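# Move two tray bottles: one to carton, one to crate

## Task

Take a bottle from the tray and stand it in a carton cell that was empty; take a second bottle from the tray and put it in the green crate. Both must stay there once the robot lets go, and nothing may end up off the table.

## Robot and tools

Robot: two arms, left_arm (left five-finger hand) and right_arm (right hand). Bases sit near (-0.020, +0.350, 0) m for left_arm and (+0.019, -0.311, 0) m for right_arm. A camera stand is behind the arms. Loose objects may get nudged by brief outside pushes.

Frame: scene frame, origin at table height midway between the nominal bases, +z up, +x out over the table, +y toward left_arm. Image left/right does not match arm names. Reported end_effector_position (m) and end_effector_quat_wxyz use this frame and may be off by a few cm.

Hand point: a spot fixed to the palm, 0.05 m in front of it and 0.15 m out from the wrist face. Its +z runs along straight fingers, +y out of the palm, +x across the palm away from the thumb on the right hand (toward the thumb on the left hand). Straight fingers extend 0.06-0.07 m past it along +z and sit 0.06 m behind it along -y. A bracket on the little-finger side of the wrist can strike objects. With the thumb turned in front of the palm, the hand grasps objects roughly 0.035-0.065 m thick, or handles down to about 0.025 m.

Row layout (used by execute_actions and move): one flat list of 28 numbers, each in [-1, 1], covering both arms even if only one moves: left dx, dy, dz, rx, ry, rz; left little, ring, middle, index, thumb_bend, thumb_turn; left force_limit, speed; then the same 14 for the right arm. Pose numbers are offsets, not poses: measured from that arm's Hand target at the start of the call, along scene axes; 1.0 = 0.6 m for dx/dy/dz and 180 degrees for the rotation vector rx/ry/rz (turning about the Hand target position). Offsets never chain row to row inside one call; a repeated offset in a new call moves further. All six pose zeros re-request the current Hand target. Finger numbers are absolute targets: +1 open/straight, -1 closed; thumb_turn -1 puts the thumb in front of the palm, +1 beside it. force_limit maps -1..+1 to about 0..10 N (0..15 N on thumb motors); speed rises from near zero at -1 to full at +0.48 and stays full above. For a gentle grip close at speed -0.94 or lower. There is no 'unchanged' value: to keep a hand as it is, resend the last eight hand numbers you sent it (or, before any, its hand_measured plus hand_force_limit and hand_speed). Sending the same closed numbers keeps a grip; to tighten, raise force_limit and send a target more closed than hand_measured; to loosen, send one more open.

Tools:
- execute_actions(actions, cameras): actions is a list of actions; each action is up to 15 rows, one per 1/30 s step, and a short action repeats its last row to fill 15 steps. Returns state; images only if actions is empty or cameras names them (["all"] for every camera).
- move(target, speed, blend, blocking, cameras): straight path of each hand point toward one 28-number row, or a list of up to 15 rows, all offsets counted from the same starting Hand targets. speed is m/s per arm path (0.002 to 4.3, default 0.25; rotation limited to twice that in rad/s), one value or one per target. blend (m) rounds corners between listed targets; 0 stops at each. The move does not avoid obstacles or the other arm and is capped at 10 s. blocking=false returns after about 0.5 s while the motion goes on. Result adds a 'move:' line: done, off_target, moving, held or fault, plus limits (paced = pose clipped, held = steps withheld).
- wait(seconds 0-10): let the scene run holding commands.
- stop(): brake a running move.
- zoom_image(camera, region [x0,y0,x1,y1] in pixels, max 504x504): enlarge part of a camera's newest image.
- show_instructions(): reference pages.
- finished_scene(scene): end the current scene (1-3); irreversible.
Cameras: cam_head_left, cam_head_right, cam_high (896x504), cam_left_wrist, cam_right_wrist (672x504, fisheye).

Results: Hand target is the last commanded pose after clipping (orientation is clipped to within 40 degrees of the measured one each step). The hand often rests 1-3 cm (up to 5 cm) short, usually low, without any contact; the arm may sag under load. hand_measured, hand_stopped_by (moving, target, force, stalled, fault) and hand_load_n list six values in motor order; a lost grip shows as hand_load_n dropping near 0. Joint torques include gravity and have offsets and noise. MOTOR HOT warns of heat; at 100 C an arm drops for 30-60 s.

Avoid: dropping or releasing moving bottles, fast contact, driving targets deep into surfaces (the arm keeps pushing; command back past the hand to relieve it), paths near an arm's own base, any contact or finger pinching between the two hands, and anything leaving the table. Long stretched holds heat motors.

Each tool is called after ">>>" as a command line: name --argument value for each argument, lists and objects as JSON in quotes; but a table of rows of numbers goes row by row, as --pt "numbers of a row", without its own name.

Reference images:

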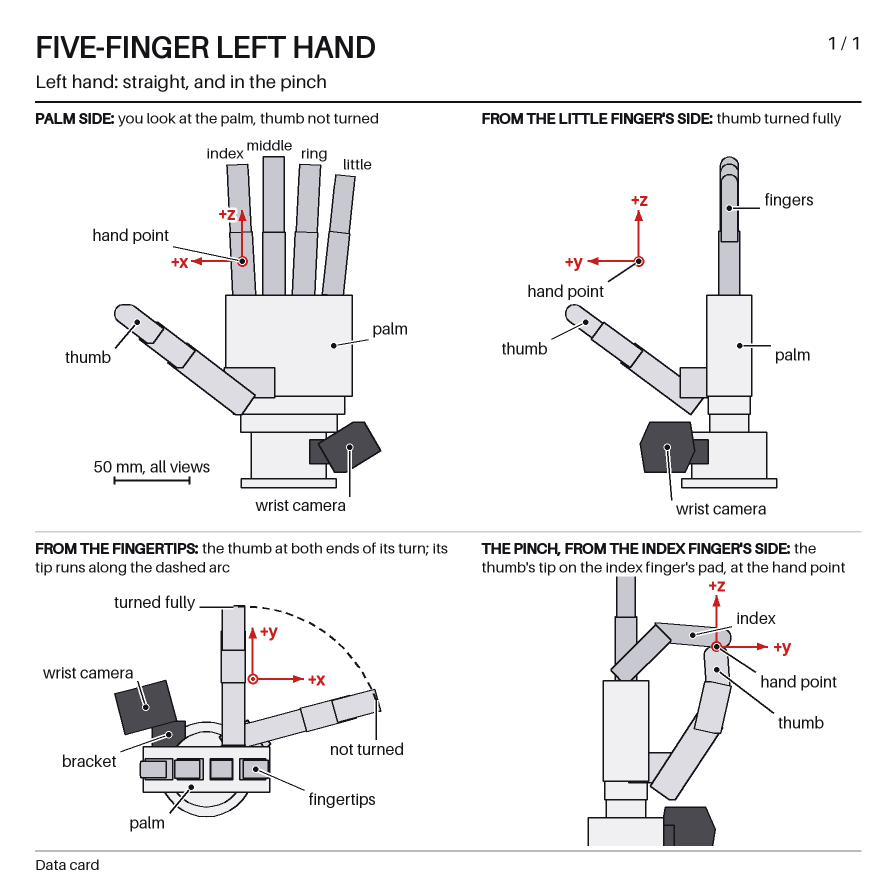

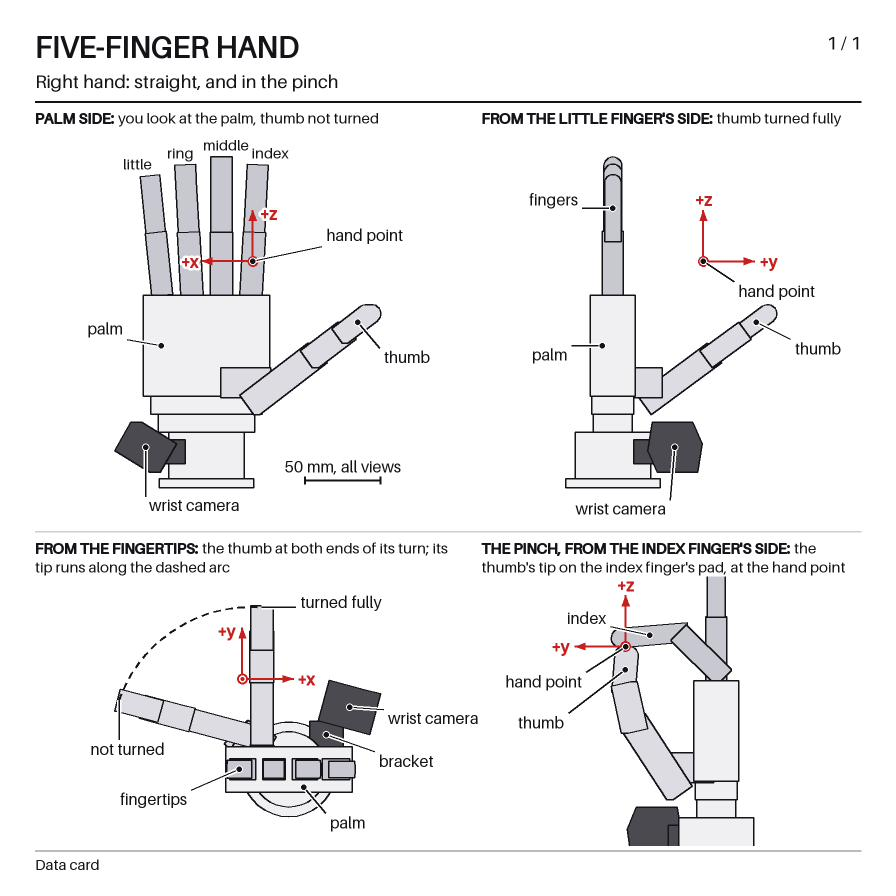

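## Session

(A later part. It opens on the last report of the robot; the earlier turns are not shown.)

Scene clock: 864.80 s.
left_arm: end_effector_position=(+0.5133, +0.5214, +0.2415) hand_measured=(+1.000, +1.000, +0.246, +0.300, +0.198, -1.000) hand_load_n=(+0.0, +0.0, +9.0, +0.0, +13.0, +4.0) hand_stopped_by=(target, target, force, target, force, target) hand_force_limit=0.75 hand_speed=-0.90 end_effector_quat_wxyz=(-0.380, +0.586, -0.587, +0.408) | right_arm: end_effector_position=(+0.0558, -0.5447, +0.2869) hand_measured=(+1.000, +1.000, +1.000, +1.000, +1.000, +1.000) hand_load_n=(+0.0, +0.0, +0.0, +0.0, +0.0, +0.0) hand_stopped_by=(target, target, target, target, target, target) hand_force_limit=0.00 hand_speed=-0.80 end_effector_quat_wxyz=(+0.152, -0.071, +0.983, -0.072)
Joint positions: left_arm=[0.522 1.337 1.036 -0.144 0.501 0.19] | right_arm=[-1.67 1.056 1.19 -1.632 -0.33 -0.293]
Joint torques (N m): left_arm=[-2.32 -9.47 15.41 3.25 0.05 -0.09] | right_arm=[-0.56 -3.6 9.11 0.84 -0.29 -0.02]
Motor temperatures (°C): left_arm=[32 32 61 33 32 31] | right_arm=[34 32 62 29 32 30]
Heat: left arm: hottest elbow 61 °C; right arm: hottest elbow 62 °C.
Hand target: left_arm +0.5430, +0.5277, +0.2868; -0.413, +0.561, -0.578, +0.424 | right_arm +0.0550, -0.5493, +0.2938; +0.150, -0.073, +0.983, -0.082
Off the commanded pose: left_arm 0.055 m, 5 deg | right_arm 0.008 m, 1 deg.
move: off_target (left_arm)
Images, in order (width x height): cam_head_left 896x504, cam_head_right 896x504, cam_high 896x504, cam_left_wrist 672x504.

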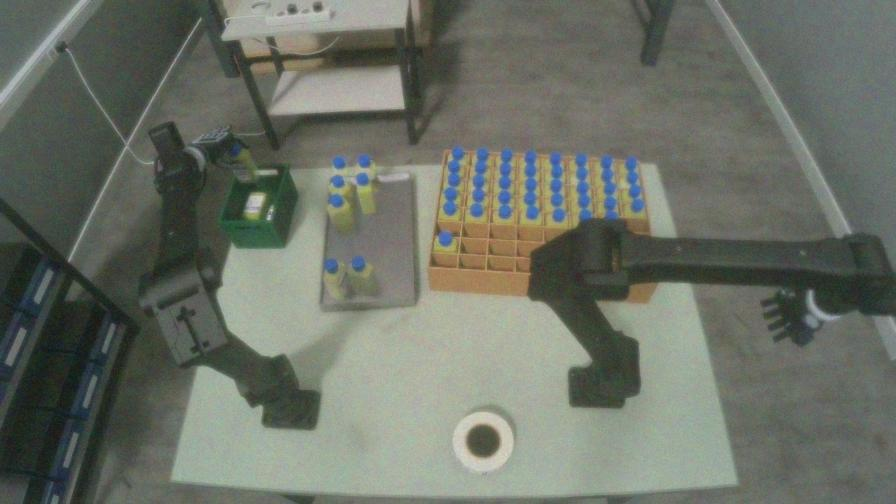

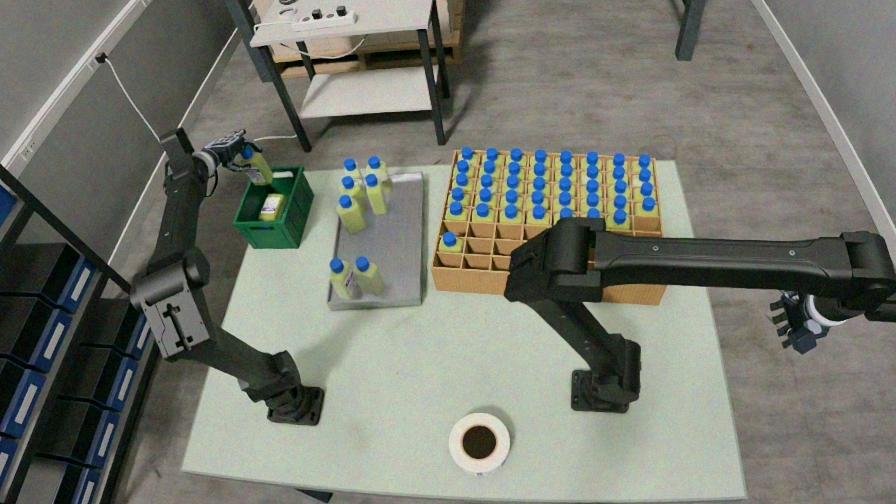

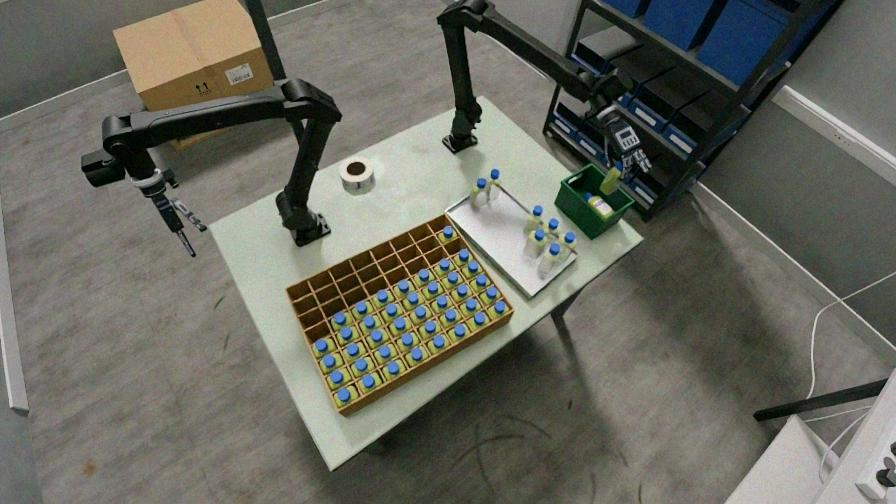

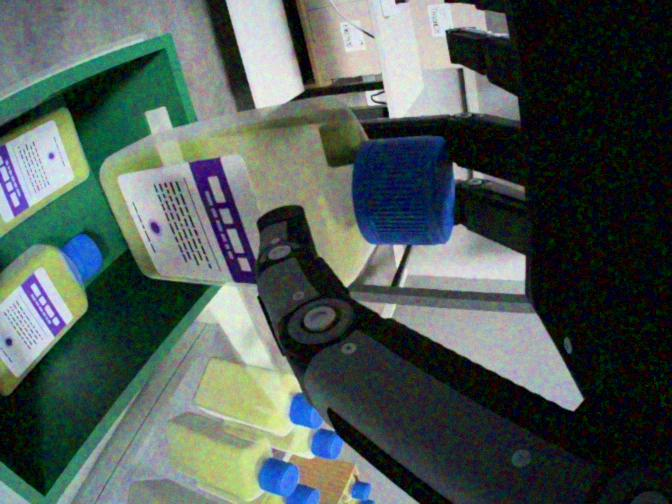

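>>> move --target '[0.03,0.02,0.03,0,0,0,1,1,-0.06,0.3,0.1,-1,0.75,-0.9,0,0,0,0,0,0,1,1,1,1,1,1,0.0,-0.8]' --speed 0.08

>>> move --target '[0.015,0.0,-0.04,0,0,0,1,1,-0.06,0.3,0.1,-1,0.75,-0.9,0,0,0,0,0,0,1,1,1,1,1,1,0.0,-0.8]' --speed 0.08 --cameras '["cam_left_wrist", "cam_head_right"]'

>>> zoom_image --camera "cam_left_wrist" --region '[0, 30, 240, 400]'

Scene clock: 912.93 s.
left_arm: end_effector_position=(+0.5378, +0.5351, +0.2616) hand_measured=(+1.000, +1.000, +0.246, +0.300, +0.198, -1.000) hand_load_n=(+0.0, +0.0, +9.0, +0.0, +13.5, +4.5) hand_stopped_by=(target, target, force, target, force, target) hand_force_limit=0.75 hand_speed=-0.90 end_effector_quat_wxyz=(-0.389, +0.581, -0.586, +0.411) | right_arm: end_effector_position=(+0.0558, -0.5447, +0.2869) hand_measured=(+1.000, +1.000, +1.000, +1.000, +1.000, +1.000) hand_load_n=(+0.0, +0.0, +0.0, +0.0, +0.0, +0.0) hand_stopped_by=(target, target, target, target, target, target) hand_force_limit=0.00 hand_speed=-0.80 end_effector_quat_wxyz=(+0.152, -0.071, +0.983, -0.072)
Joint positions: left_arm=[0.522 1.389 1.13 -0.164 0.501 0.19] | right_arm=[-1.67 1.056 1.19 -1.632 -0.33 -0.293]
Joint torques (N m): left_arm=[-1.9 -10.64 15.61 2.18 0.15 -0.07] | right_arm=[-0.73 -3.31 9.14 0.9 -0.28 -0.01]
Motor temperatures (°C): left_arm=[32 33 77 33 32 31] | right_arm=[34 32 62 29 32 30]
Heat: left arm: hottest elbow 77 °C; right arm: hottest elbow 62 °C.
Hand target: left_arm +0.5610, +0.5396, +0.3048; -0.413, +0.561, -0.578, +0.424 | right_arm +0.0550, -0.5493, +0.2938; +0.150, -0.073, +0.983, -0.082
Off the commanded pose: left_arm 0.049 m, 4 deg | right_arm 0.008 m, 1 deg.
move: off_target (left_arm)

Scene clock: 913.97 s.
left_arm: end_effector_position=(+0.5474, +0.5398, +0.2464) hand_measured=(+1.000, +1.000, +0.246, +0.300, +0.198, -1.000) hand_load_n=(+0.0, +0.0, +9.0, +0.0, +13.0, +4.0) hand_stopped_by=(target, target, force, target, force, target) hand_force_limit=0.75 hand_speed=-0.90 end_effector_quat_wxyz=(-0.388, +0.582, -0.585, +0.409) | right_arm: end_effector_position=(+0.0558, -0.5447, +0.2869) hand_measured=(+1.000, +1.000, +1.000, +1.000, +1.000, +1.000) hand_load_n=(+0.0, +0.0, +0.0, +0.5, +0.0, +0.0) hand_stopped_by=(target, target, target, target, target, target) hand_force_limit=0.00 hand_speed=-0.80 end_effector_quat_wxyz=(+0.152, -0.071, +0.983, -0.072)
Joint positions: left_arm=[0.519 1.428 1.13 -0.128 0.496 0.188] | right_arm=[-1.67 1.056 1.19 -1.632 -0.33 -0.293]
Joint torques (N m): left_arm=[-2.49 -11.22 13.56 3.29 0.05 -0.08] | right_arm=[-0.73 -3.55 9.2 0.91 -0.25 -0.04]
Motor temperatures (°C): left_arm=[32 33 77 33 32 31] | right_arm=[34 32 62 29 32 30]
Heat: left arm: hottest elbow 77 °C; right arm: hottest elbow 62 °C.
Hand target: left_arm +0.5700, +0.5397, +0.2809; -0.413, +0.561, -0.578, +0.424 | right_arm +0.0550, -0.5493, +0.2938; +0.150, -0.073, +0.983, -0.082
Off the commanded pose: left_arm 0.041 m, 4 deg | right_arm 0.008 m, 1 deg.
move: off_target (left_arm)
Images, in order (width x height): cam_head_right 896x504, cam_left_wrist 672x504.

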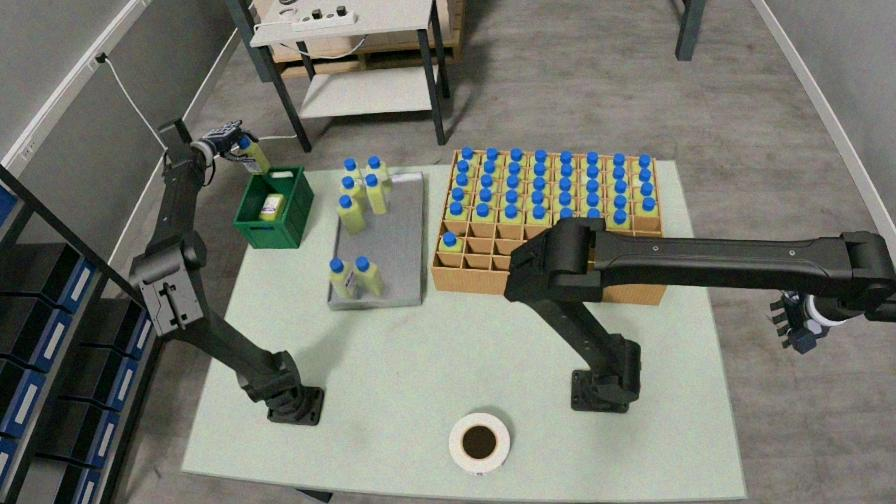

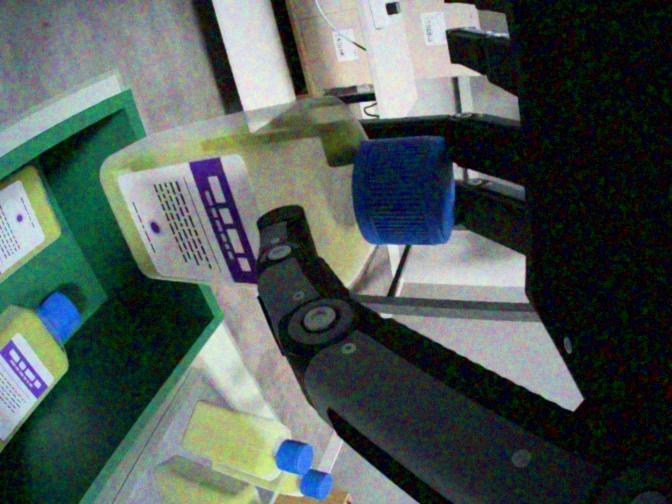

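Scaled by 1.362 from the camera's 672x504 image, which has a finer 960x720 frame.

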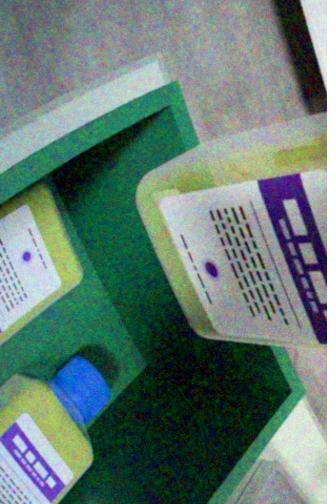

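>>> move --target '[-0.04,-0.01,-0.01,0,0.12,0,-0.6,0.1,-0.06,0.3,0.1,-1,-0.8,-0.5,0,0,0,0,0,0,1,1,1,1,1,1,0.0,-0.8]' --speed 0.12 --cameras '["cam_left_wrist"]'

Scene clock: 971.93 s.
left_arm: end_effector_position=(+0.5216, +0.5308, +0.2398) hand_measured=(-0.600, +0.222, +0.246, +0.300, +0.198, -1.000) hand_load_n=(+0.0, +4.5, +8.0, +0.0, +13.0, +5.5) hand_stopped_by=(target, force, force, target, force, target) hand_force_limit=-0.80 hand_speed=-0.50 end_effector_quat_wxyz=(-0.269, +0.653, -0.640, +0.302) | right_arm: end_effector_position=(+0.0558, -0.5447, +0.2869) hand_measured=(+1.000, +1.000, +1.000, +1.000, +1.000, +1.000) hand_load_n=(+0.0, +0.0, +0.0, +0.0, +0.0, +0.0) hand_stopped_by=(target, target, target, target, target, target) hand_force_limit=0.00 hand_speed=-0.80 end_effector_quat_wxyz=(+0.152, -0.071, +0.983, -0.072)
Joint positions: left_arm=[0.479 1.495 1.374 -0.686 0.373 0.296] | right_arm=[-1.67 1.056 1.19 -1.632 -0.33 -0.293]
Joint torques (N m): left_arm=[-2.43 -11.75 15.43 1.66 0.1 0.19] | right_arm=[-0.62 -3.02 9.18 0.87 -0.29 -0.07]
Motor temperatures (°C): left_arm=[32 33 72 33 31 31] | right_arm=[34 32 62 29 32 30]
Heat: left arm: hottest elbow 72 °C; right arm: hottest elbow 62 °C.
Hand target: left_arm +0.5460, +0.5336, +0.2747; -0.297, +0.631, -0.645, +0.312 | right_arm +0.0550, -0.5493, +0.2938; +0.150, -0.073, +0.983, -0.082
Off the commanded pose: left_arm 0.043 m, 4 deg | right_arm 0.008 m, 1 deg.
move: off_target (left_arm)
Images, in order (width x height): cam_left_wrist 672x504.

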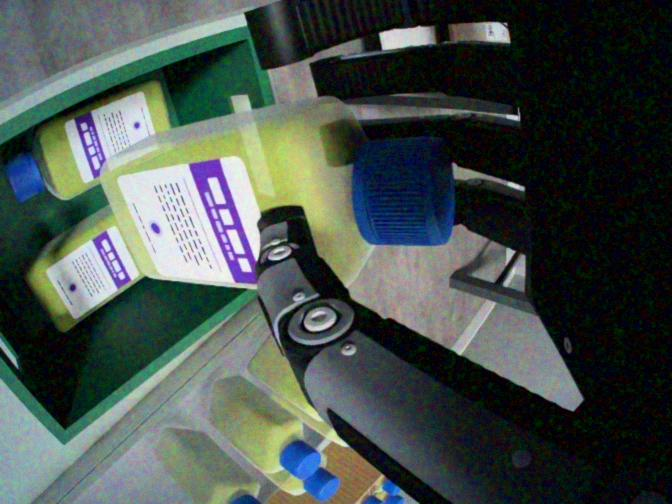

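>>> move --target '[-0.05,-0.01,-0.01,0,0.18,0,-0.6,0.1,-0.06,0.3,0.1,-1,-0.8,-0.5,0,0,0,0,0,0,1,1,1,1,1,1,0.0,-0.8]' --speed 0.12 --cameras '["cam_left_wrist","cam_head_right","cam_high"]'

Scene clock: 979.07 s.
left_arm: end_effector_position=(+0.4981, +0.5281, +0.2486) hand_measured=(-0.600, +0.222, +0.246, +0.300, +0.198, -1.000) hand_load_n=(+0.0, +4.5, +8.0, +0.0, +12.5, +5.5) hand_stopped_by=(target, force, force, target, force, target) hand_force_limit=-0.80 hand_speed=-0.50 end_effector_quat_wxyz=(-0.084, +0.706, -0.694, +0.116) | right_arm: end_effector_position=(+0.0558, -0.5447, +0.2869) hand_measured=(+1.000, +1.000, +1.000, +1.000, +1.000, +1.000) hand_load_n=(+0.0, +0.0, +0.0, +0.0, -0.5, +0.0) hand_stopped_by=(target, target, target, target, target, target) hand_force_limit=0.00 hand_speed=-0.80 end_effector_quat_wxyz=(+0.152, -0.071, +0.983, -0.072)
Joint positions: left_arm=[0.41 1.78 1.873 -1.417 0.148 0.362] | right_arm=[-1.67 1.056 1.19 -1.632 -0.33 -0.293]
Joint torques (N m): left_arm=[-2.43 -14.56 14.11 0.5 -0.07 0.2] | right_arm=[-0.32 -3.31 9.06 0.77 -0.27 -0.03]
Motor temperatures (°C): left_arm=[32 33 74 33 31 31] | right_arm=[34 32 62 29 32 30]
Heat: left arm: hottest elbow 74 °C; right arm: hottest elbow 62 °C.
Hand target: left_arm +0.5161, +0.5276, +0.2689; -0.105, +0.693, -0.703, +0.123 | right_arm +0.0550, -0.5493, +0.2938; +0.150, -0.073, +0.983, -0.082
Off the commanded pose: left_arm 0.027 m, 3 deg | right_arm 0.008 m, 1 deg.
move: off_target (left_arm)
Images, in order (width x height): cam_head_right 896x504, cam_high 896x504, cam_left_wrist 672x504.

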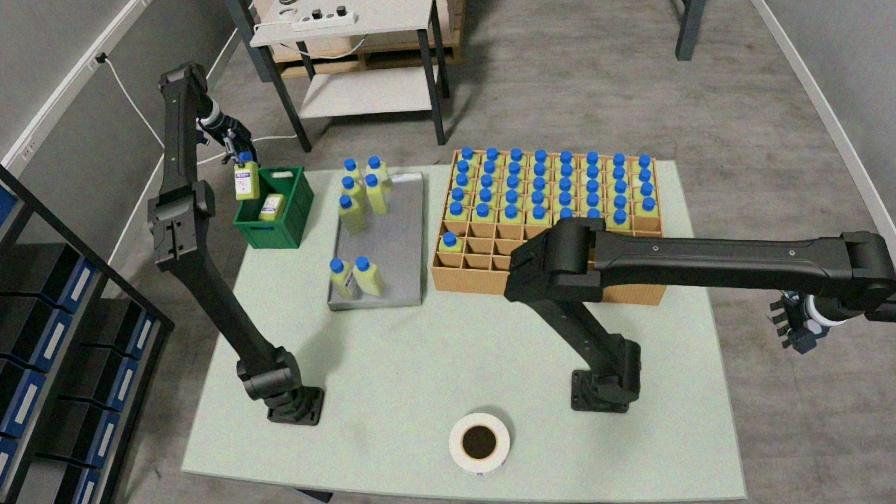

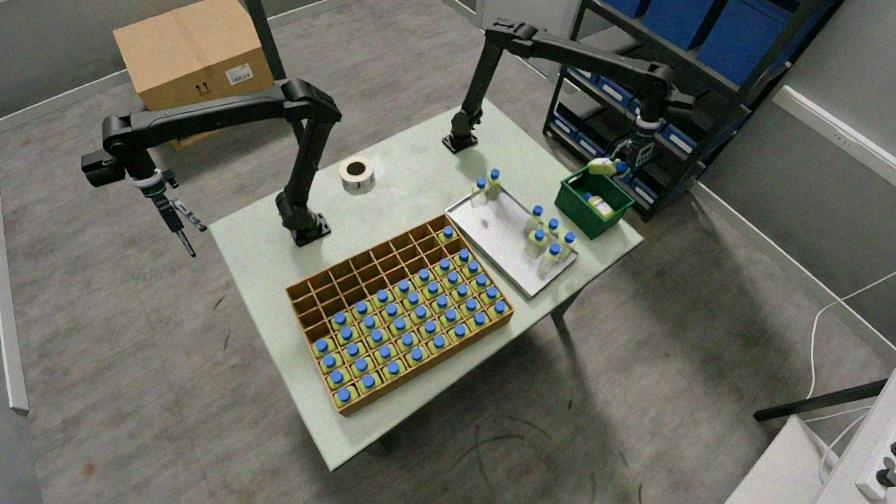

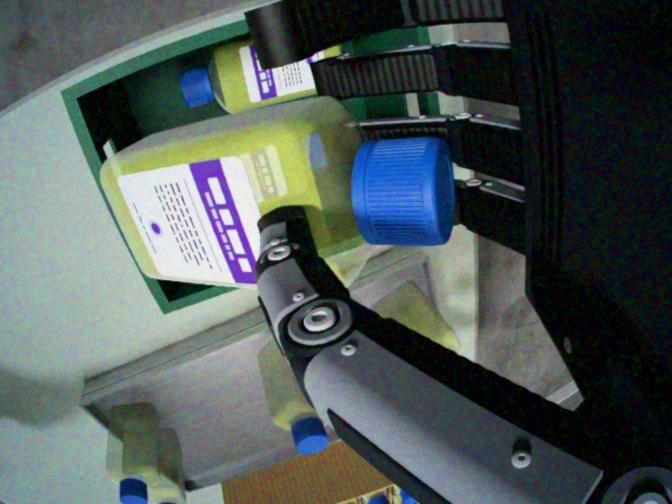

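>>> move --target '[-0.005,-0.035,-0.165,0,0,0,-0.6,0.1,-0.06,0.3,0.1,-1,-0.8,-0.5,0,0,0,0,0,0,1,1,1,1,1,1,0.0,-0.8]' --speed 0.1 --cameras '["cam_left_wrist","cam_head_right","cam_high"]'

>>> zoom_image --camera "cam_high" --region '[540, 130, 660, 250]'

Scene clock: 1006.80 s.
left_arm: end_effector_position=(+0.5102, +0.5152, +0.1652) hand_measured=(-0.600, +0.222, +0.246, +0.300, +0.198, -1.000) hand_load_n=(+0.0, +5.0, +8.5, +0.0, +12.5, +6.0) hand_stopped_by=(target, force, force, target, force, target) hand_force_limit=-0.80 hand_speed=-0.50 end_effector_quat_wxyz=(-0.098, +0.694, -0.704, +0.119) | right_arm: end_effector_position=(+0.0558, -0.5447, +0.2869) hand_measured=(+1.000, +1.000, +1.000, +1.000, +1.000, +1.000) hand_load_n=(+0.0, +0.0, +0.0, +0.0, +0.0, +0.0) hand_stopped_by=(target, target, target, target, target, target) hand_force_limit=0.00 hand_speed=-0.80 end_effector_quat_wxyz=(+0.152, -0.071, +0.983, -0.072)
Joint positions: left_arm=[0.377 1.78 1.654 -1.166 0.138 0.36] | right_arm=[-1.67 1.056 1.19 -1.632 -0.33 -0.293]
Joint torques (N m): left_arm=[-2.43 -16.79 8.05 1.42 -0.1 -0.07] | right_arm=[-0.73 -2.78 9.11 0.84 -0.26 -0.03]
Motor temperatures (°C): left_arm=[32 35 79 33 31 31] | right_arm=[34 32 62 29 32 30]
Heat: left arm: hottest elbow 79 °C; right arm: hottest elbow 62 °C.
Hand target: left_arm +0.5129, +0.5067, +0.1698; -0.105, +0.693, -0.703, +0.123 | right_arm +0.0550, -0.5493, +0.2938; +0.150, -0.073, +0.983, -0.082
Off the commanded pose: left_arm 0.010 m, 1 deg | right_arm 0.008 m, 1 deg.
move: done
Images, in order (width x height): cam_head_right 896x504, cam_high 896x504, cam_left_wrist 672x504.

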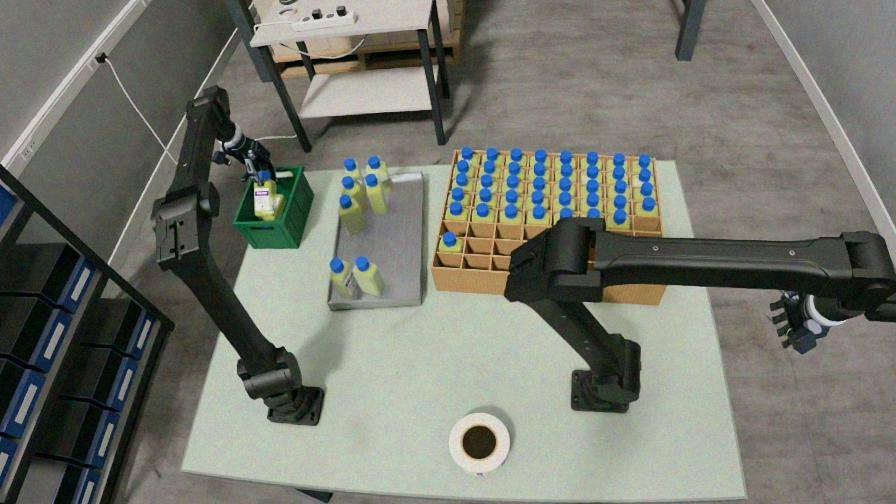

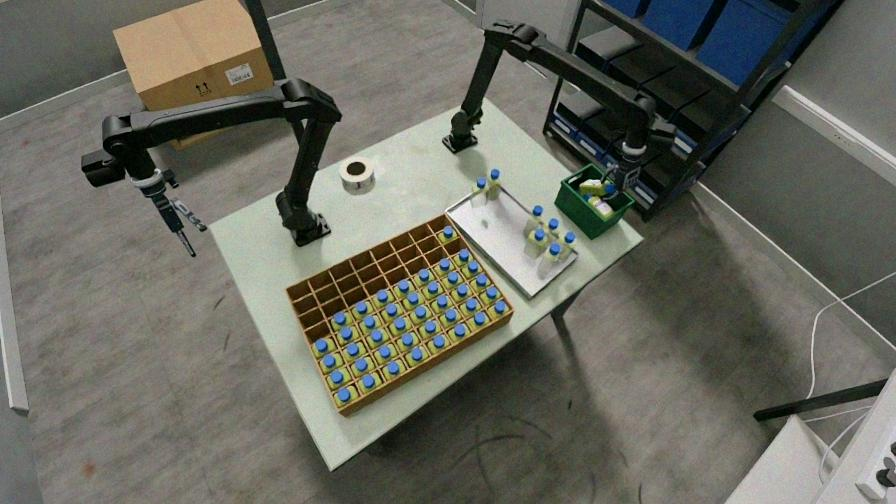

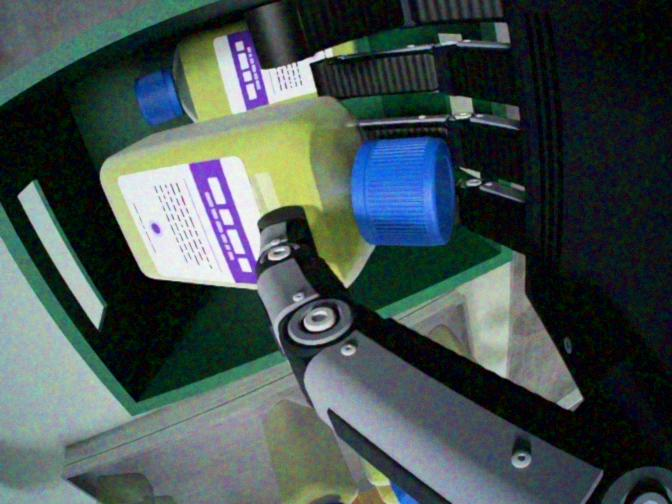

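Scaled by 4.200 from the camera's 896x504 image, which has a finer 1280x720 frame.

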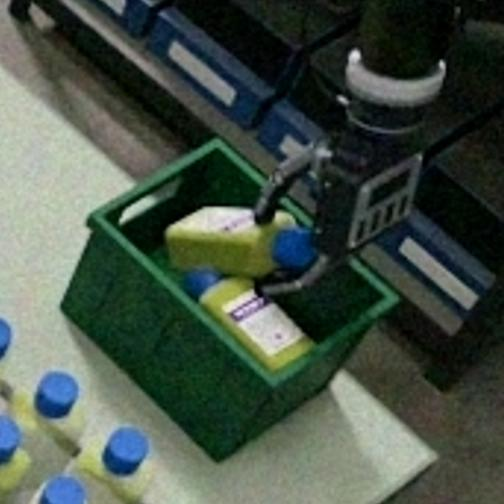

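>>> move --target '[-0.026,-0.012,-0.035,0,0,0,-0.6,0.1,-0.06,0.3,0.1,-1,-0.8,-0.5,0,0,0,0,0,0,1,1,1,1,1,1,0.0,-0.8]' --speed 0.06 --cameras '["cam_left_wrist","cam_head_right","cam_high"]'

>>> zoom_image --camera "cam_high" --region '[540, 130, 660, 250]'

Scene clock: 1013.37 s.
left_arm: end_effector_position=(+0.4951, +0.5083, +0.1389) hand_measured=(-0.600, +0.222, +0.246, +0.300, +0.198, -1.000) hand_load_n=(+0.0, +5.0, +8.0, +0.0, +12.5, +5.5) hand_stopped_by=(target, force, force, target, force, target) hand_force_limit=-0.80 hand_speed=-0.50 end_effector_quat_wxyz=(-0.094, +0.694, -0.704, +0.117) | right_arm: end_effector_position=(+0.0558, -0.5447, +0.2869) hand_measured=(+1.000, +1.000, +1.000, +1.000, +1.000, +1.000) hand_load_n=(+0.0, +0.0, +0.0, +0.0, +0.0, +0.0) hand_stopped_by=(target, target, target, target, target, target) hand_force_limit=0.00 hand_speed=-0.80 end_effector_quat_wxyz=(+0.152, -0.071, +0.983, -0.072)
Joint positions: left_arm=[0.375 1.755 1.55 -1.096 0.138 0.358] | right_arm=[-1.67 1.056 1.19 -1.632 -0.33 -0.293]
Joint torques (N m): left_arm=[-2.43 -17.08 7.9 1.4 -0.09 -0.06] | right_arm=[-0.5 -3.25 9.11 0.85 -0.29 -0.07]
Motor temperatures (°C): left_arm=[32 36 76 33 31 31] | right_arm=[34 32 62 29 32 30]
Heat: left arm: hottest elbow 76 °C; right arm: hottest elbow 62 °C.
Hand target: left_arm +0.4974, +0.4995, +0.1488; -0.105, +0.693, -0.703, +0.123 | right_arm +0.0550, -0.5493, +0.2938; +0.150, -0.073, +0.983, -0.082
Off the commanded pose: left_arm 0.013 m, 1 deg | right_arm 0.008 m, 1 deg.
move: off_target (left_arm)
Images, in order (width x height): cam_head_right 896x504, cam_high 896x504, cam_left_wrist 672x504.

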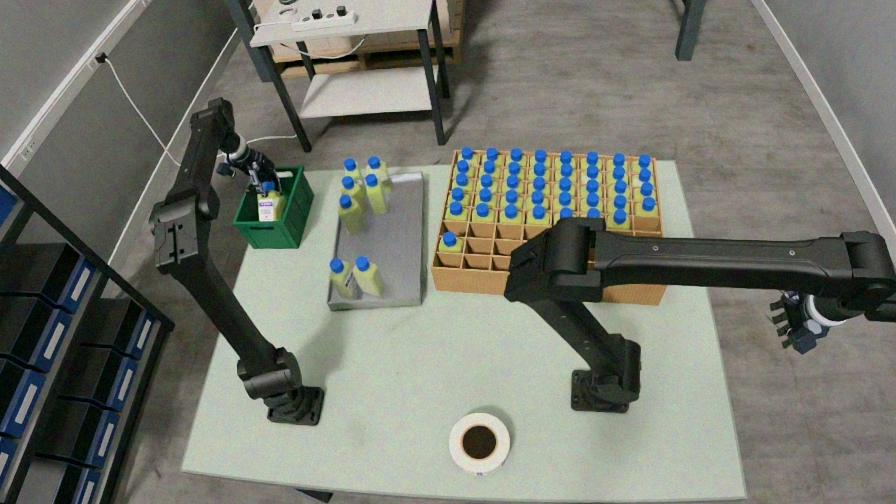

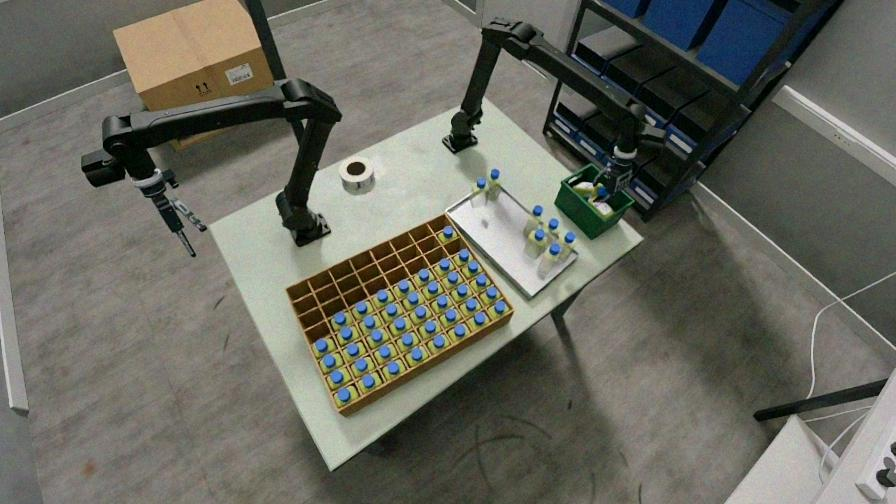

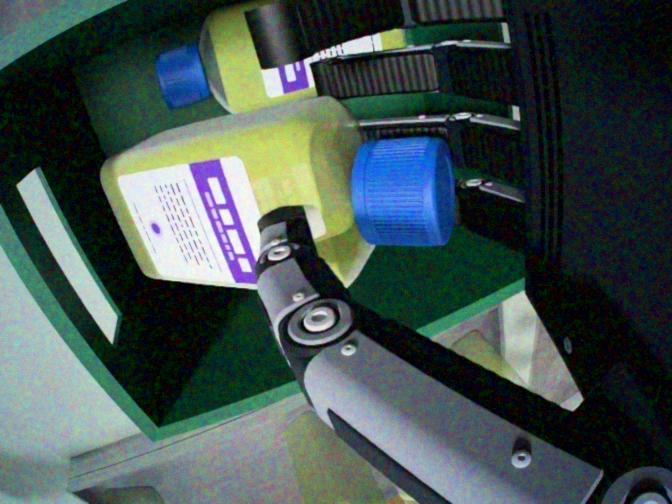

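Scaled by 4.200 from the camera's 896x504 image, which has a finer 1280x720 frame.

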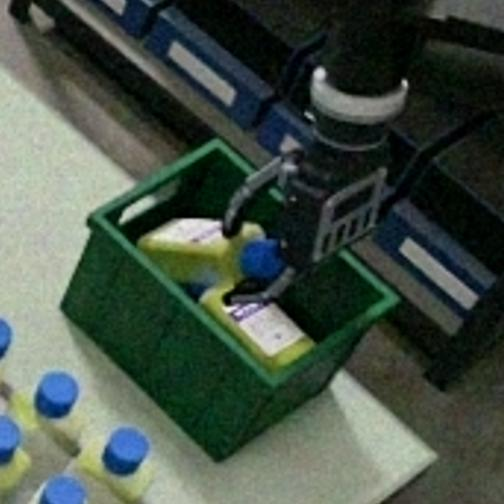

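>>> move --target '[0,0,-0.017,0,0,0,-0.6,0.1,-0.06,0.3,0.1,-1,-0.8,-0.5,0,0,0,0,0,0,1,1,1,1,1,1,0.0,-0.8]' --speed 0.04 --cameras '["cam_left_wrist"]'

>>> zoom_image --camera "cam_left_wrist" --region '[60, 60, 460, 360]'

Scene clock: 1018.73 s.
left_arm: end_effector_position=(+0.4949, +0.5083, +0.1317) hand_measured=(-0.600, +0.222, +0.246, +0.300, +0.198, -1.000) hand_load_n=(+0.0, +5.0, +8.0, +0.0, +12.5, +6.0) hand_stopped_by=(target, force, force, target, force, target) hand_force_limit=-0.80 hand_speed=-0.50 end_effector_quat_wxyz=(-0.097, +0.694, -0.703, +0.119) | right_arm: end_effector_position=(+0.0558, -0.5447, +0.2869) hand_measured=(+1.000, +1.000, +1.000, +1.000, +1.000, +1.000) hand_load_n=(+0.0, +0.0, +0.0, +0.0, +0.0, -0.5) hand_stopped_by=(target, target, target, target, target, target) hand_force_limit=0.00 hand_speed=-0.80 end_effector_quat_wxyz=(+0.152, -0.071, +0.983, -0.072)
Joint positions: left_arm=[0.375 1.755 1.53 -1.071 0.138 0.358] | right_arm=[-1.67 1.056 1.19 -1.632 -0.33 -0.293]
Joint torques (N m): left_arm=[-2.49 -16.73 7.84 1.37 -0.08 -0.07] | right_arm=[-0.5 -3.08 9.05 0.77 -0.32 -0.04]
Motor temperatures (°C): left_arm=[32 35 73 33 31 31] | right_arm=[34 32 62 29 32 30]
Heat: left arm: hottest elbow 73 °C; right arm: hottest elbow 62 °C.
Hand target: left_arm +0.4975, +0.4995, +0.1388; -0.105, +0.693, -0.703, +0.123 | right_arm +0.0550, -0.5493, +0.2938; +0.150, -0.073, +0.983, -0.082
Off the commanded pose: left_arm 0.011 m, 1 deg | right_arm 0.008 m, 1 deg.
move: off_target (left_arm)
Images, in order (width x height): cam_left_wrist 672x504.

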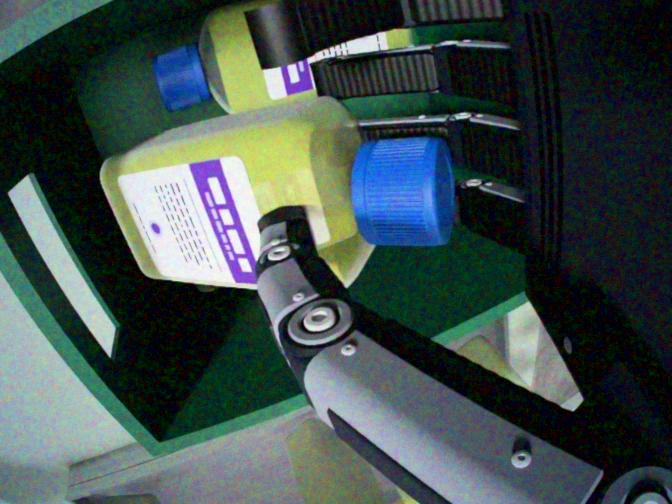

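Scaled by 1.260 from the camera's 672x504 image, which has a finer 960x720 frame.

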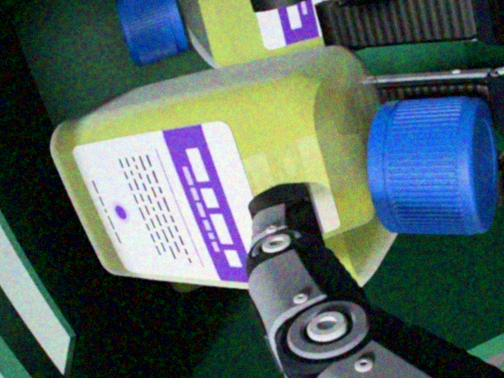

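>>> move --target '[0,0,-0.015,0,0,0,-0.6,0.1,-0.06,0.3,0.1,-1,-0.8,-0.5,0,0,0,0,0,0,1,1,1,1,1,1,0.0,-0.8]' --speed 0.04 --cameras '["cam_left_wrist","cam_high"]'

>>> zoom_image --camera "cam_high" --region '[540, 130, 660, 250]'

Scene clock: 1023.13 s.
left_arm: end_effector_position=(+0.4947, +0.5081, +0.1270) hand_measured=(-0.600, +0.222, +0.246, +0.300, +0.198, -1.000) hand_load_n=(+0.0, +5.0, +8.0, +0.0, +12.5, +5.0) hand_stopped_by=(target, force, force, target, force, target) hand_force_limit=-0.80 hand_speed=-0.50 end_effector_quat_wxyz=(-0.098, +0.695, -0.703, +0.119) | right_arm: end_effector_position=(+0.0558, -0.5447, +0.2869) hand_measured=(+1.000, +1.000, +1.000, +1.000, +1.000, +1.000) hand_load_n=(+0.0, +0.0, +0.0, +0.0, +0.0, -0.5) hand_stopped_by=(target, target, target, target, target, target) hand_force_limit=0.00 hand_speed=-0.80 end_effector_quat_wxyz=(+0.152, -0.071, +0.983, -0.072)
Joint positions: left_arm=[0.375 1.755 1.517 -1.055 0.138 0.356] | right_arm=[-1.67 1.056 1.19 -1.632 -0.33 -0.293]
Joint torques (N m): left_arm=[-2.43 -16.21 7.51 1.69 -0.08 -0.06] | right_arm=[-0.32 -3.31 9.29 0.81 -0.27 -0.03]
Motor temperatures (°C): left_arm=[32 35 72 33 31 31] | right_arm=[34 32 62 29 32 30]
Heat: left arm: hottest elbow 72 °C; right arm: hottest elbow 62 °C.
Hand target: left_arm +0.4975, +0.4996, +0.1298; -0.105, +0.693, -0.703, +0.123 | right_arm +0.0550, -0.5493, +0.2938; +0.150, -0.073, +0.983, -0.082
Off the commanded pose: left_arm 0.009 m, 1 deg | right_arm 0.008 m, 1 deg.
move: done
Images, in order (width x height): cam_high 896x504, cam_left_wrist 672x504.

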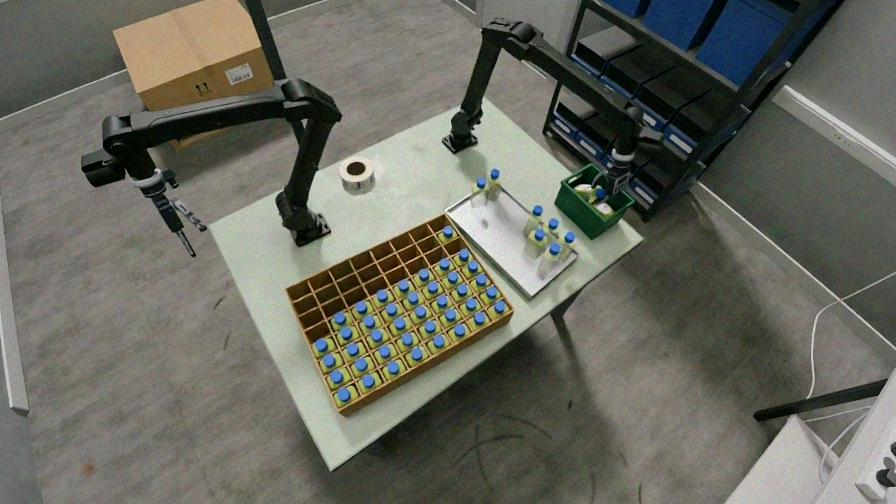

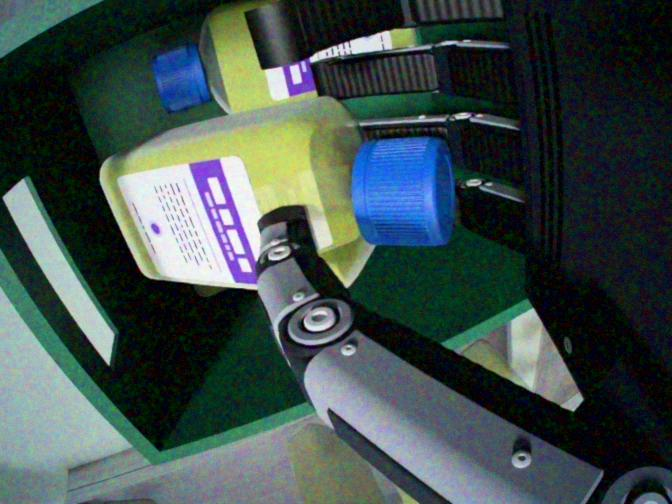

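Scaled by 4.200 from the camera's 896x504 image, which has a finer 1280x720 frame.

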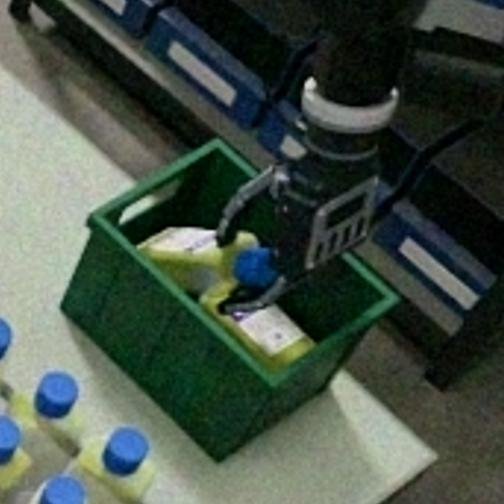

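>>> move --target '[0,0,-0.012,0,0,0,-0.6,0.1,-0.06,0.3,0.1,-1,-0.8,-0.5,0,0,0,0,0,0,1,1,1,1,1,1,0.0,-0.8]' --speed 0.04 --cameras '["cam_left_wrist"]'

Scene clock: 1027.43 s.
left_arm: end_effector_position=(+0.4945, +0.5076, +0.1261) hand_measured=(-0.600, +0.222, +0.246, +0.300, +0.198, -1.000) hand_load_n=(+0.0, +4.5, +8.0, +0.0, +12.0, +4.0) hand_stopped_by=(target, force, force, target, force, target) hand_force_limit=-0.80 hand_speed=-0.50 end_effector_quat_wxyz=(-0.100, +0.696, -0.701, +0.121) | right_arm: end_effector_position=(+0.0558, -0.5447, +0.2869) hand_measured=(+1.000, +1.000, +1.000, +1.000, +1.000, +1.000) hand_load_n=(+0.0, +0.0, -0.5, +0.0, +0.0, +0.0) hand_stopped_by=(target, target, target, target, target, target) hand_force_limit=0.00 hand_speed=-0.80 end_effector_quat_wxyz=(+0.152, -0.071, +0.983, -0.072)
Joint positions: left_arm=[0.375 1.75 1.509 -1.045 0.138 0.351] | right_arm=[-1.67 1.056 1.19 -1.632 -0.33 -0.293]
Joint torques (N m): left_arm=[-2.37 -15.62 7.15 2 -0.09 -0.01] | right_arm=[-0.26 -3.37 9.2 0.83 -0.32 -0.03]
Motor temperatures (°C): left_arm=[32 35 71 33 31 31] | right_arm=[34 32 62 29 32 30]
Heat: left arm: hottest elbow 71 °C; right arm: hottest elbow 62 °C.
Hand target: left_arm +0.4974, +0.4996, +0.1224; -0.105, +0.693, -0.703, +0.123 | right_arm +0.0550, -0.5493, +0.2938; +0.150, -0.073, +0.983, -0.082
Off the commanded pose: left_arm 0.009 m, 1 deg | right_arm 0.008 m, 1 deg.
move: done
Images, in order (width x height): cam_left_wrist 672x504.

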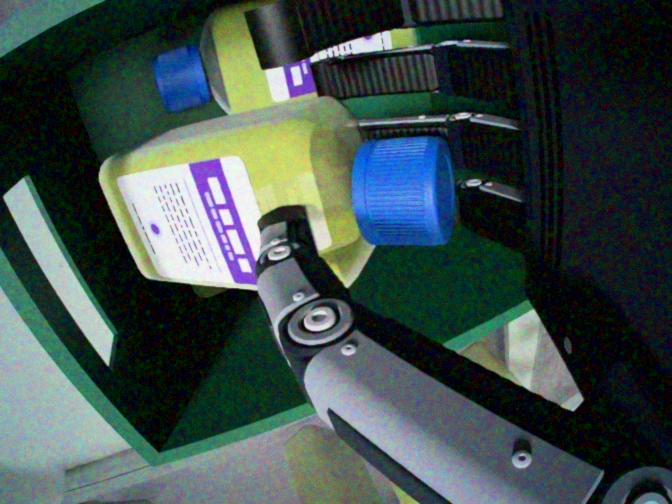

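>>> move --target '[0,0,0.006,0,0,0,-0.6,0.1,-0.06,0.3,0.3,-1,-0.8,-0.85,0,0,0,0,0,0,1,1,1,1,1,1,0.0,-0.8]' --speed 0.04 --cameras '["cam_left_wrist"]'

Scene clock: 1032.13 s.
left_arm: end_effector_position=(+0.4968, +0.5086, +0.1264) hand_measured=(-0.600, +0.222, +0.246, +0.300, +0.300, -1.000) hand_load_n=(+0.0, +1.0, +0.0, +0.0, +0.0, +0.0) hand_stopped_by=(target, force, force, target, target, target) hand_force_limit=-0.80 hand_speed=-0.85 end_effector_quat_wxyz=(-0.105, +0.695, -0.700, +0.122) | right_arm: end_effector_position=(+0.0558, -0.5447, +0.2869) hand_measured=(+1.000, +1.000, +1.000, +1.000, +1.000, +1.000) hand_load_n=(+0.0, +0.0, +0.0, +0.0, +0.0, +0.0) hand_stopped_by=(target, target, target, target, target, target) hand_force_limit=0.00 hand_speed=-0.80 end_effector_quat_wxyz=(+0.152, -0.071, +0.983, -0.072)
Joint positions: left_arm=[0.375 1.75 1.509 -1.036 0.137 0.35] | right_arm=[-1.67 1.056 1.19 -1.632 -0.33 -0.293]
Joint torques (N m): left_arm=[-2.43 -15.68 7.68 1.31 -0.07 0] | right_arm=[-0.56 -3.66 9.1 0.91 -0.28 -0.05]
Motor temperatures (°C): left_arm=[32 35 69 33 31 31] | right_arm=[34 32 62 29 32 30]
Heat: left arm: hottest elbow 69 °C; right arm: hottest elbow 62 °C.
Hand target: left_arm +0.4974, +0.4996, +0.1261; -0.105, +0.693, -0.703, +0.123 | right_arm +0.0550, -0.5493, +0.2938; +0.150, -0.073, +0.983, -0.082
Off the commanded pose: left_arm 0.009 m, 0 deg | right_arm 0.008 m, 1 deg.
move: done
Images, in order (width x height): cam_left_wrist 672x504.

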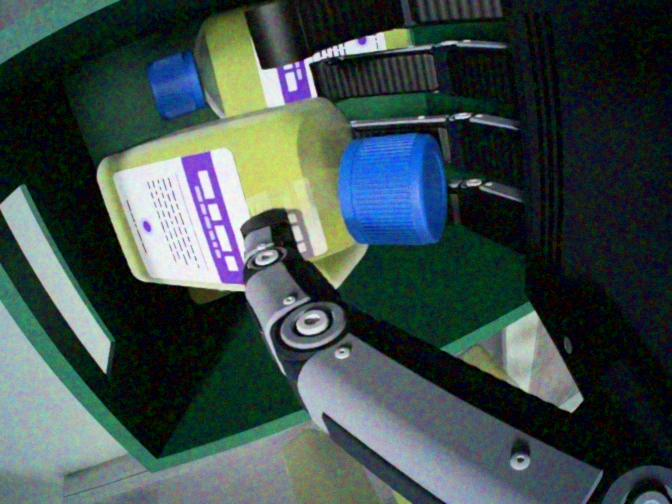

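>>> move --target '[0,0,0.0,0,0,0,-0.6,0.5,0.5,0.5,0.4,-1,-0.8,-0.85,0,0,0,0,0,0,1,1,1,1,1,1,0.0,-0.8]' --speed 0.04 --cameras '["cam_left_wrist"]'

Scene clock: 1035.23 s.
left_arm: end_effector_position=(+0.4969, +0.5088, +0.1264) hand_measured=(-0.600, +0.500, +0.500, +0.500, +0.400, -1.000) hand_load_n=(+0.0, +0.5, +0.0, +0.0, +0.0, +0.0) hand_stopped_by=(target, target, target, target, target, target) hand_force_limit=-0.80 hand_speed=-0.85 end_effector_quat_wxyz=(-0.105, +0.695, -0.700, +0.122) | right_arm: end_effector_position=(+0.0558, -0.5447, +0.2869) hand_measured=(+1.000, +1.000, +1.000, +1.000, +1.000, +1.000) hand_load_n=(+0.0, +0.0, +0.0, +0.0, +0.0, +0.0) hand_stopped_by=(target, target, target, target, target, target) hand_force_limit=0.00 hand_speed=-0.80 end_effector_quat_wxyz=(+0.152, -0.071, +0.983, -0.072)
Joint positions: left_arm=[0.375 1.75 1.509 -1.035 0.137 0.35] | right_arm=[-1.67 1.056 1.19 -1.632 -0.33 -0.293]
Joint torques (N m): left_arm=[-2.43 -15.74 7.68 1.28 -0.05 0] | right_arm=[-0.67 -3.31 9.14 0.83 -0.28 -0.01]
Motor temperatures (°C): left_arm=[32 35 69 33 31 31] | right_arm=[34 32 62 29 32 30]
Heat: left arm: hottest elbow 69 °C; right arm: hottest elbow 62 °C.
Hand target: left_arm +0.4974, +0.4996, +0.1261; -0.105, +0.693, -0.703, +0.123 | right_arm +0.0550, -0.5493, +0.2938; +0.150, -0.073, +0.983, -0.082
Off the commanded pose: left_arm 0.009 m, 0 deg | right_arm 0.008 m, 1 deg.
move: done
Images, in order (width x height): cam_left_wrist 672x504.

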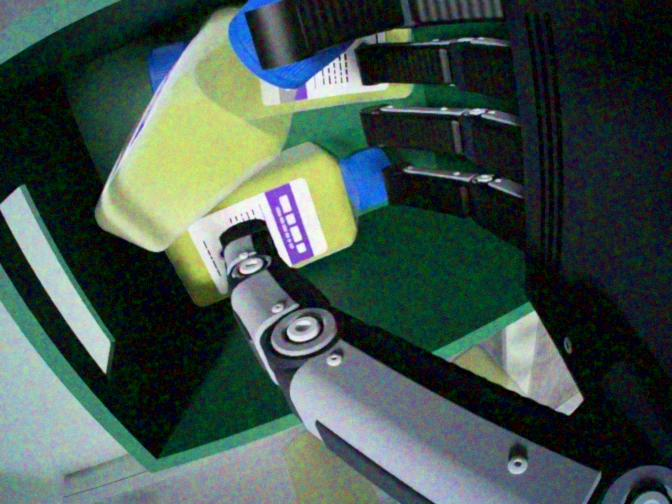

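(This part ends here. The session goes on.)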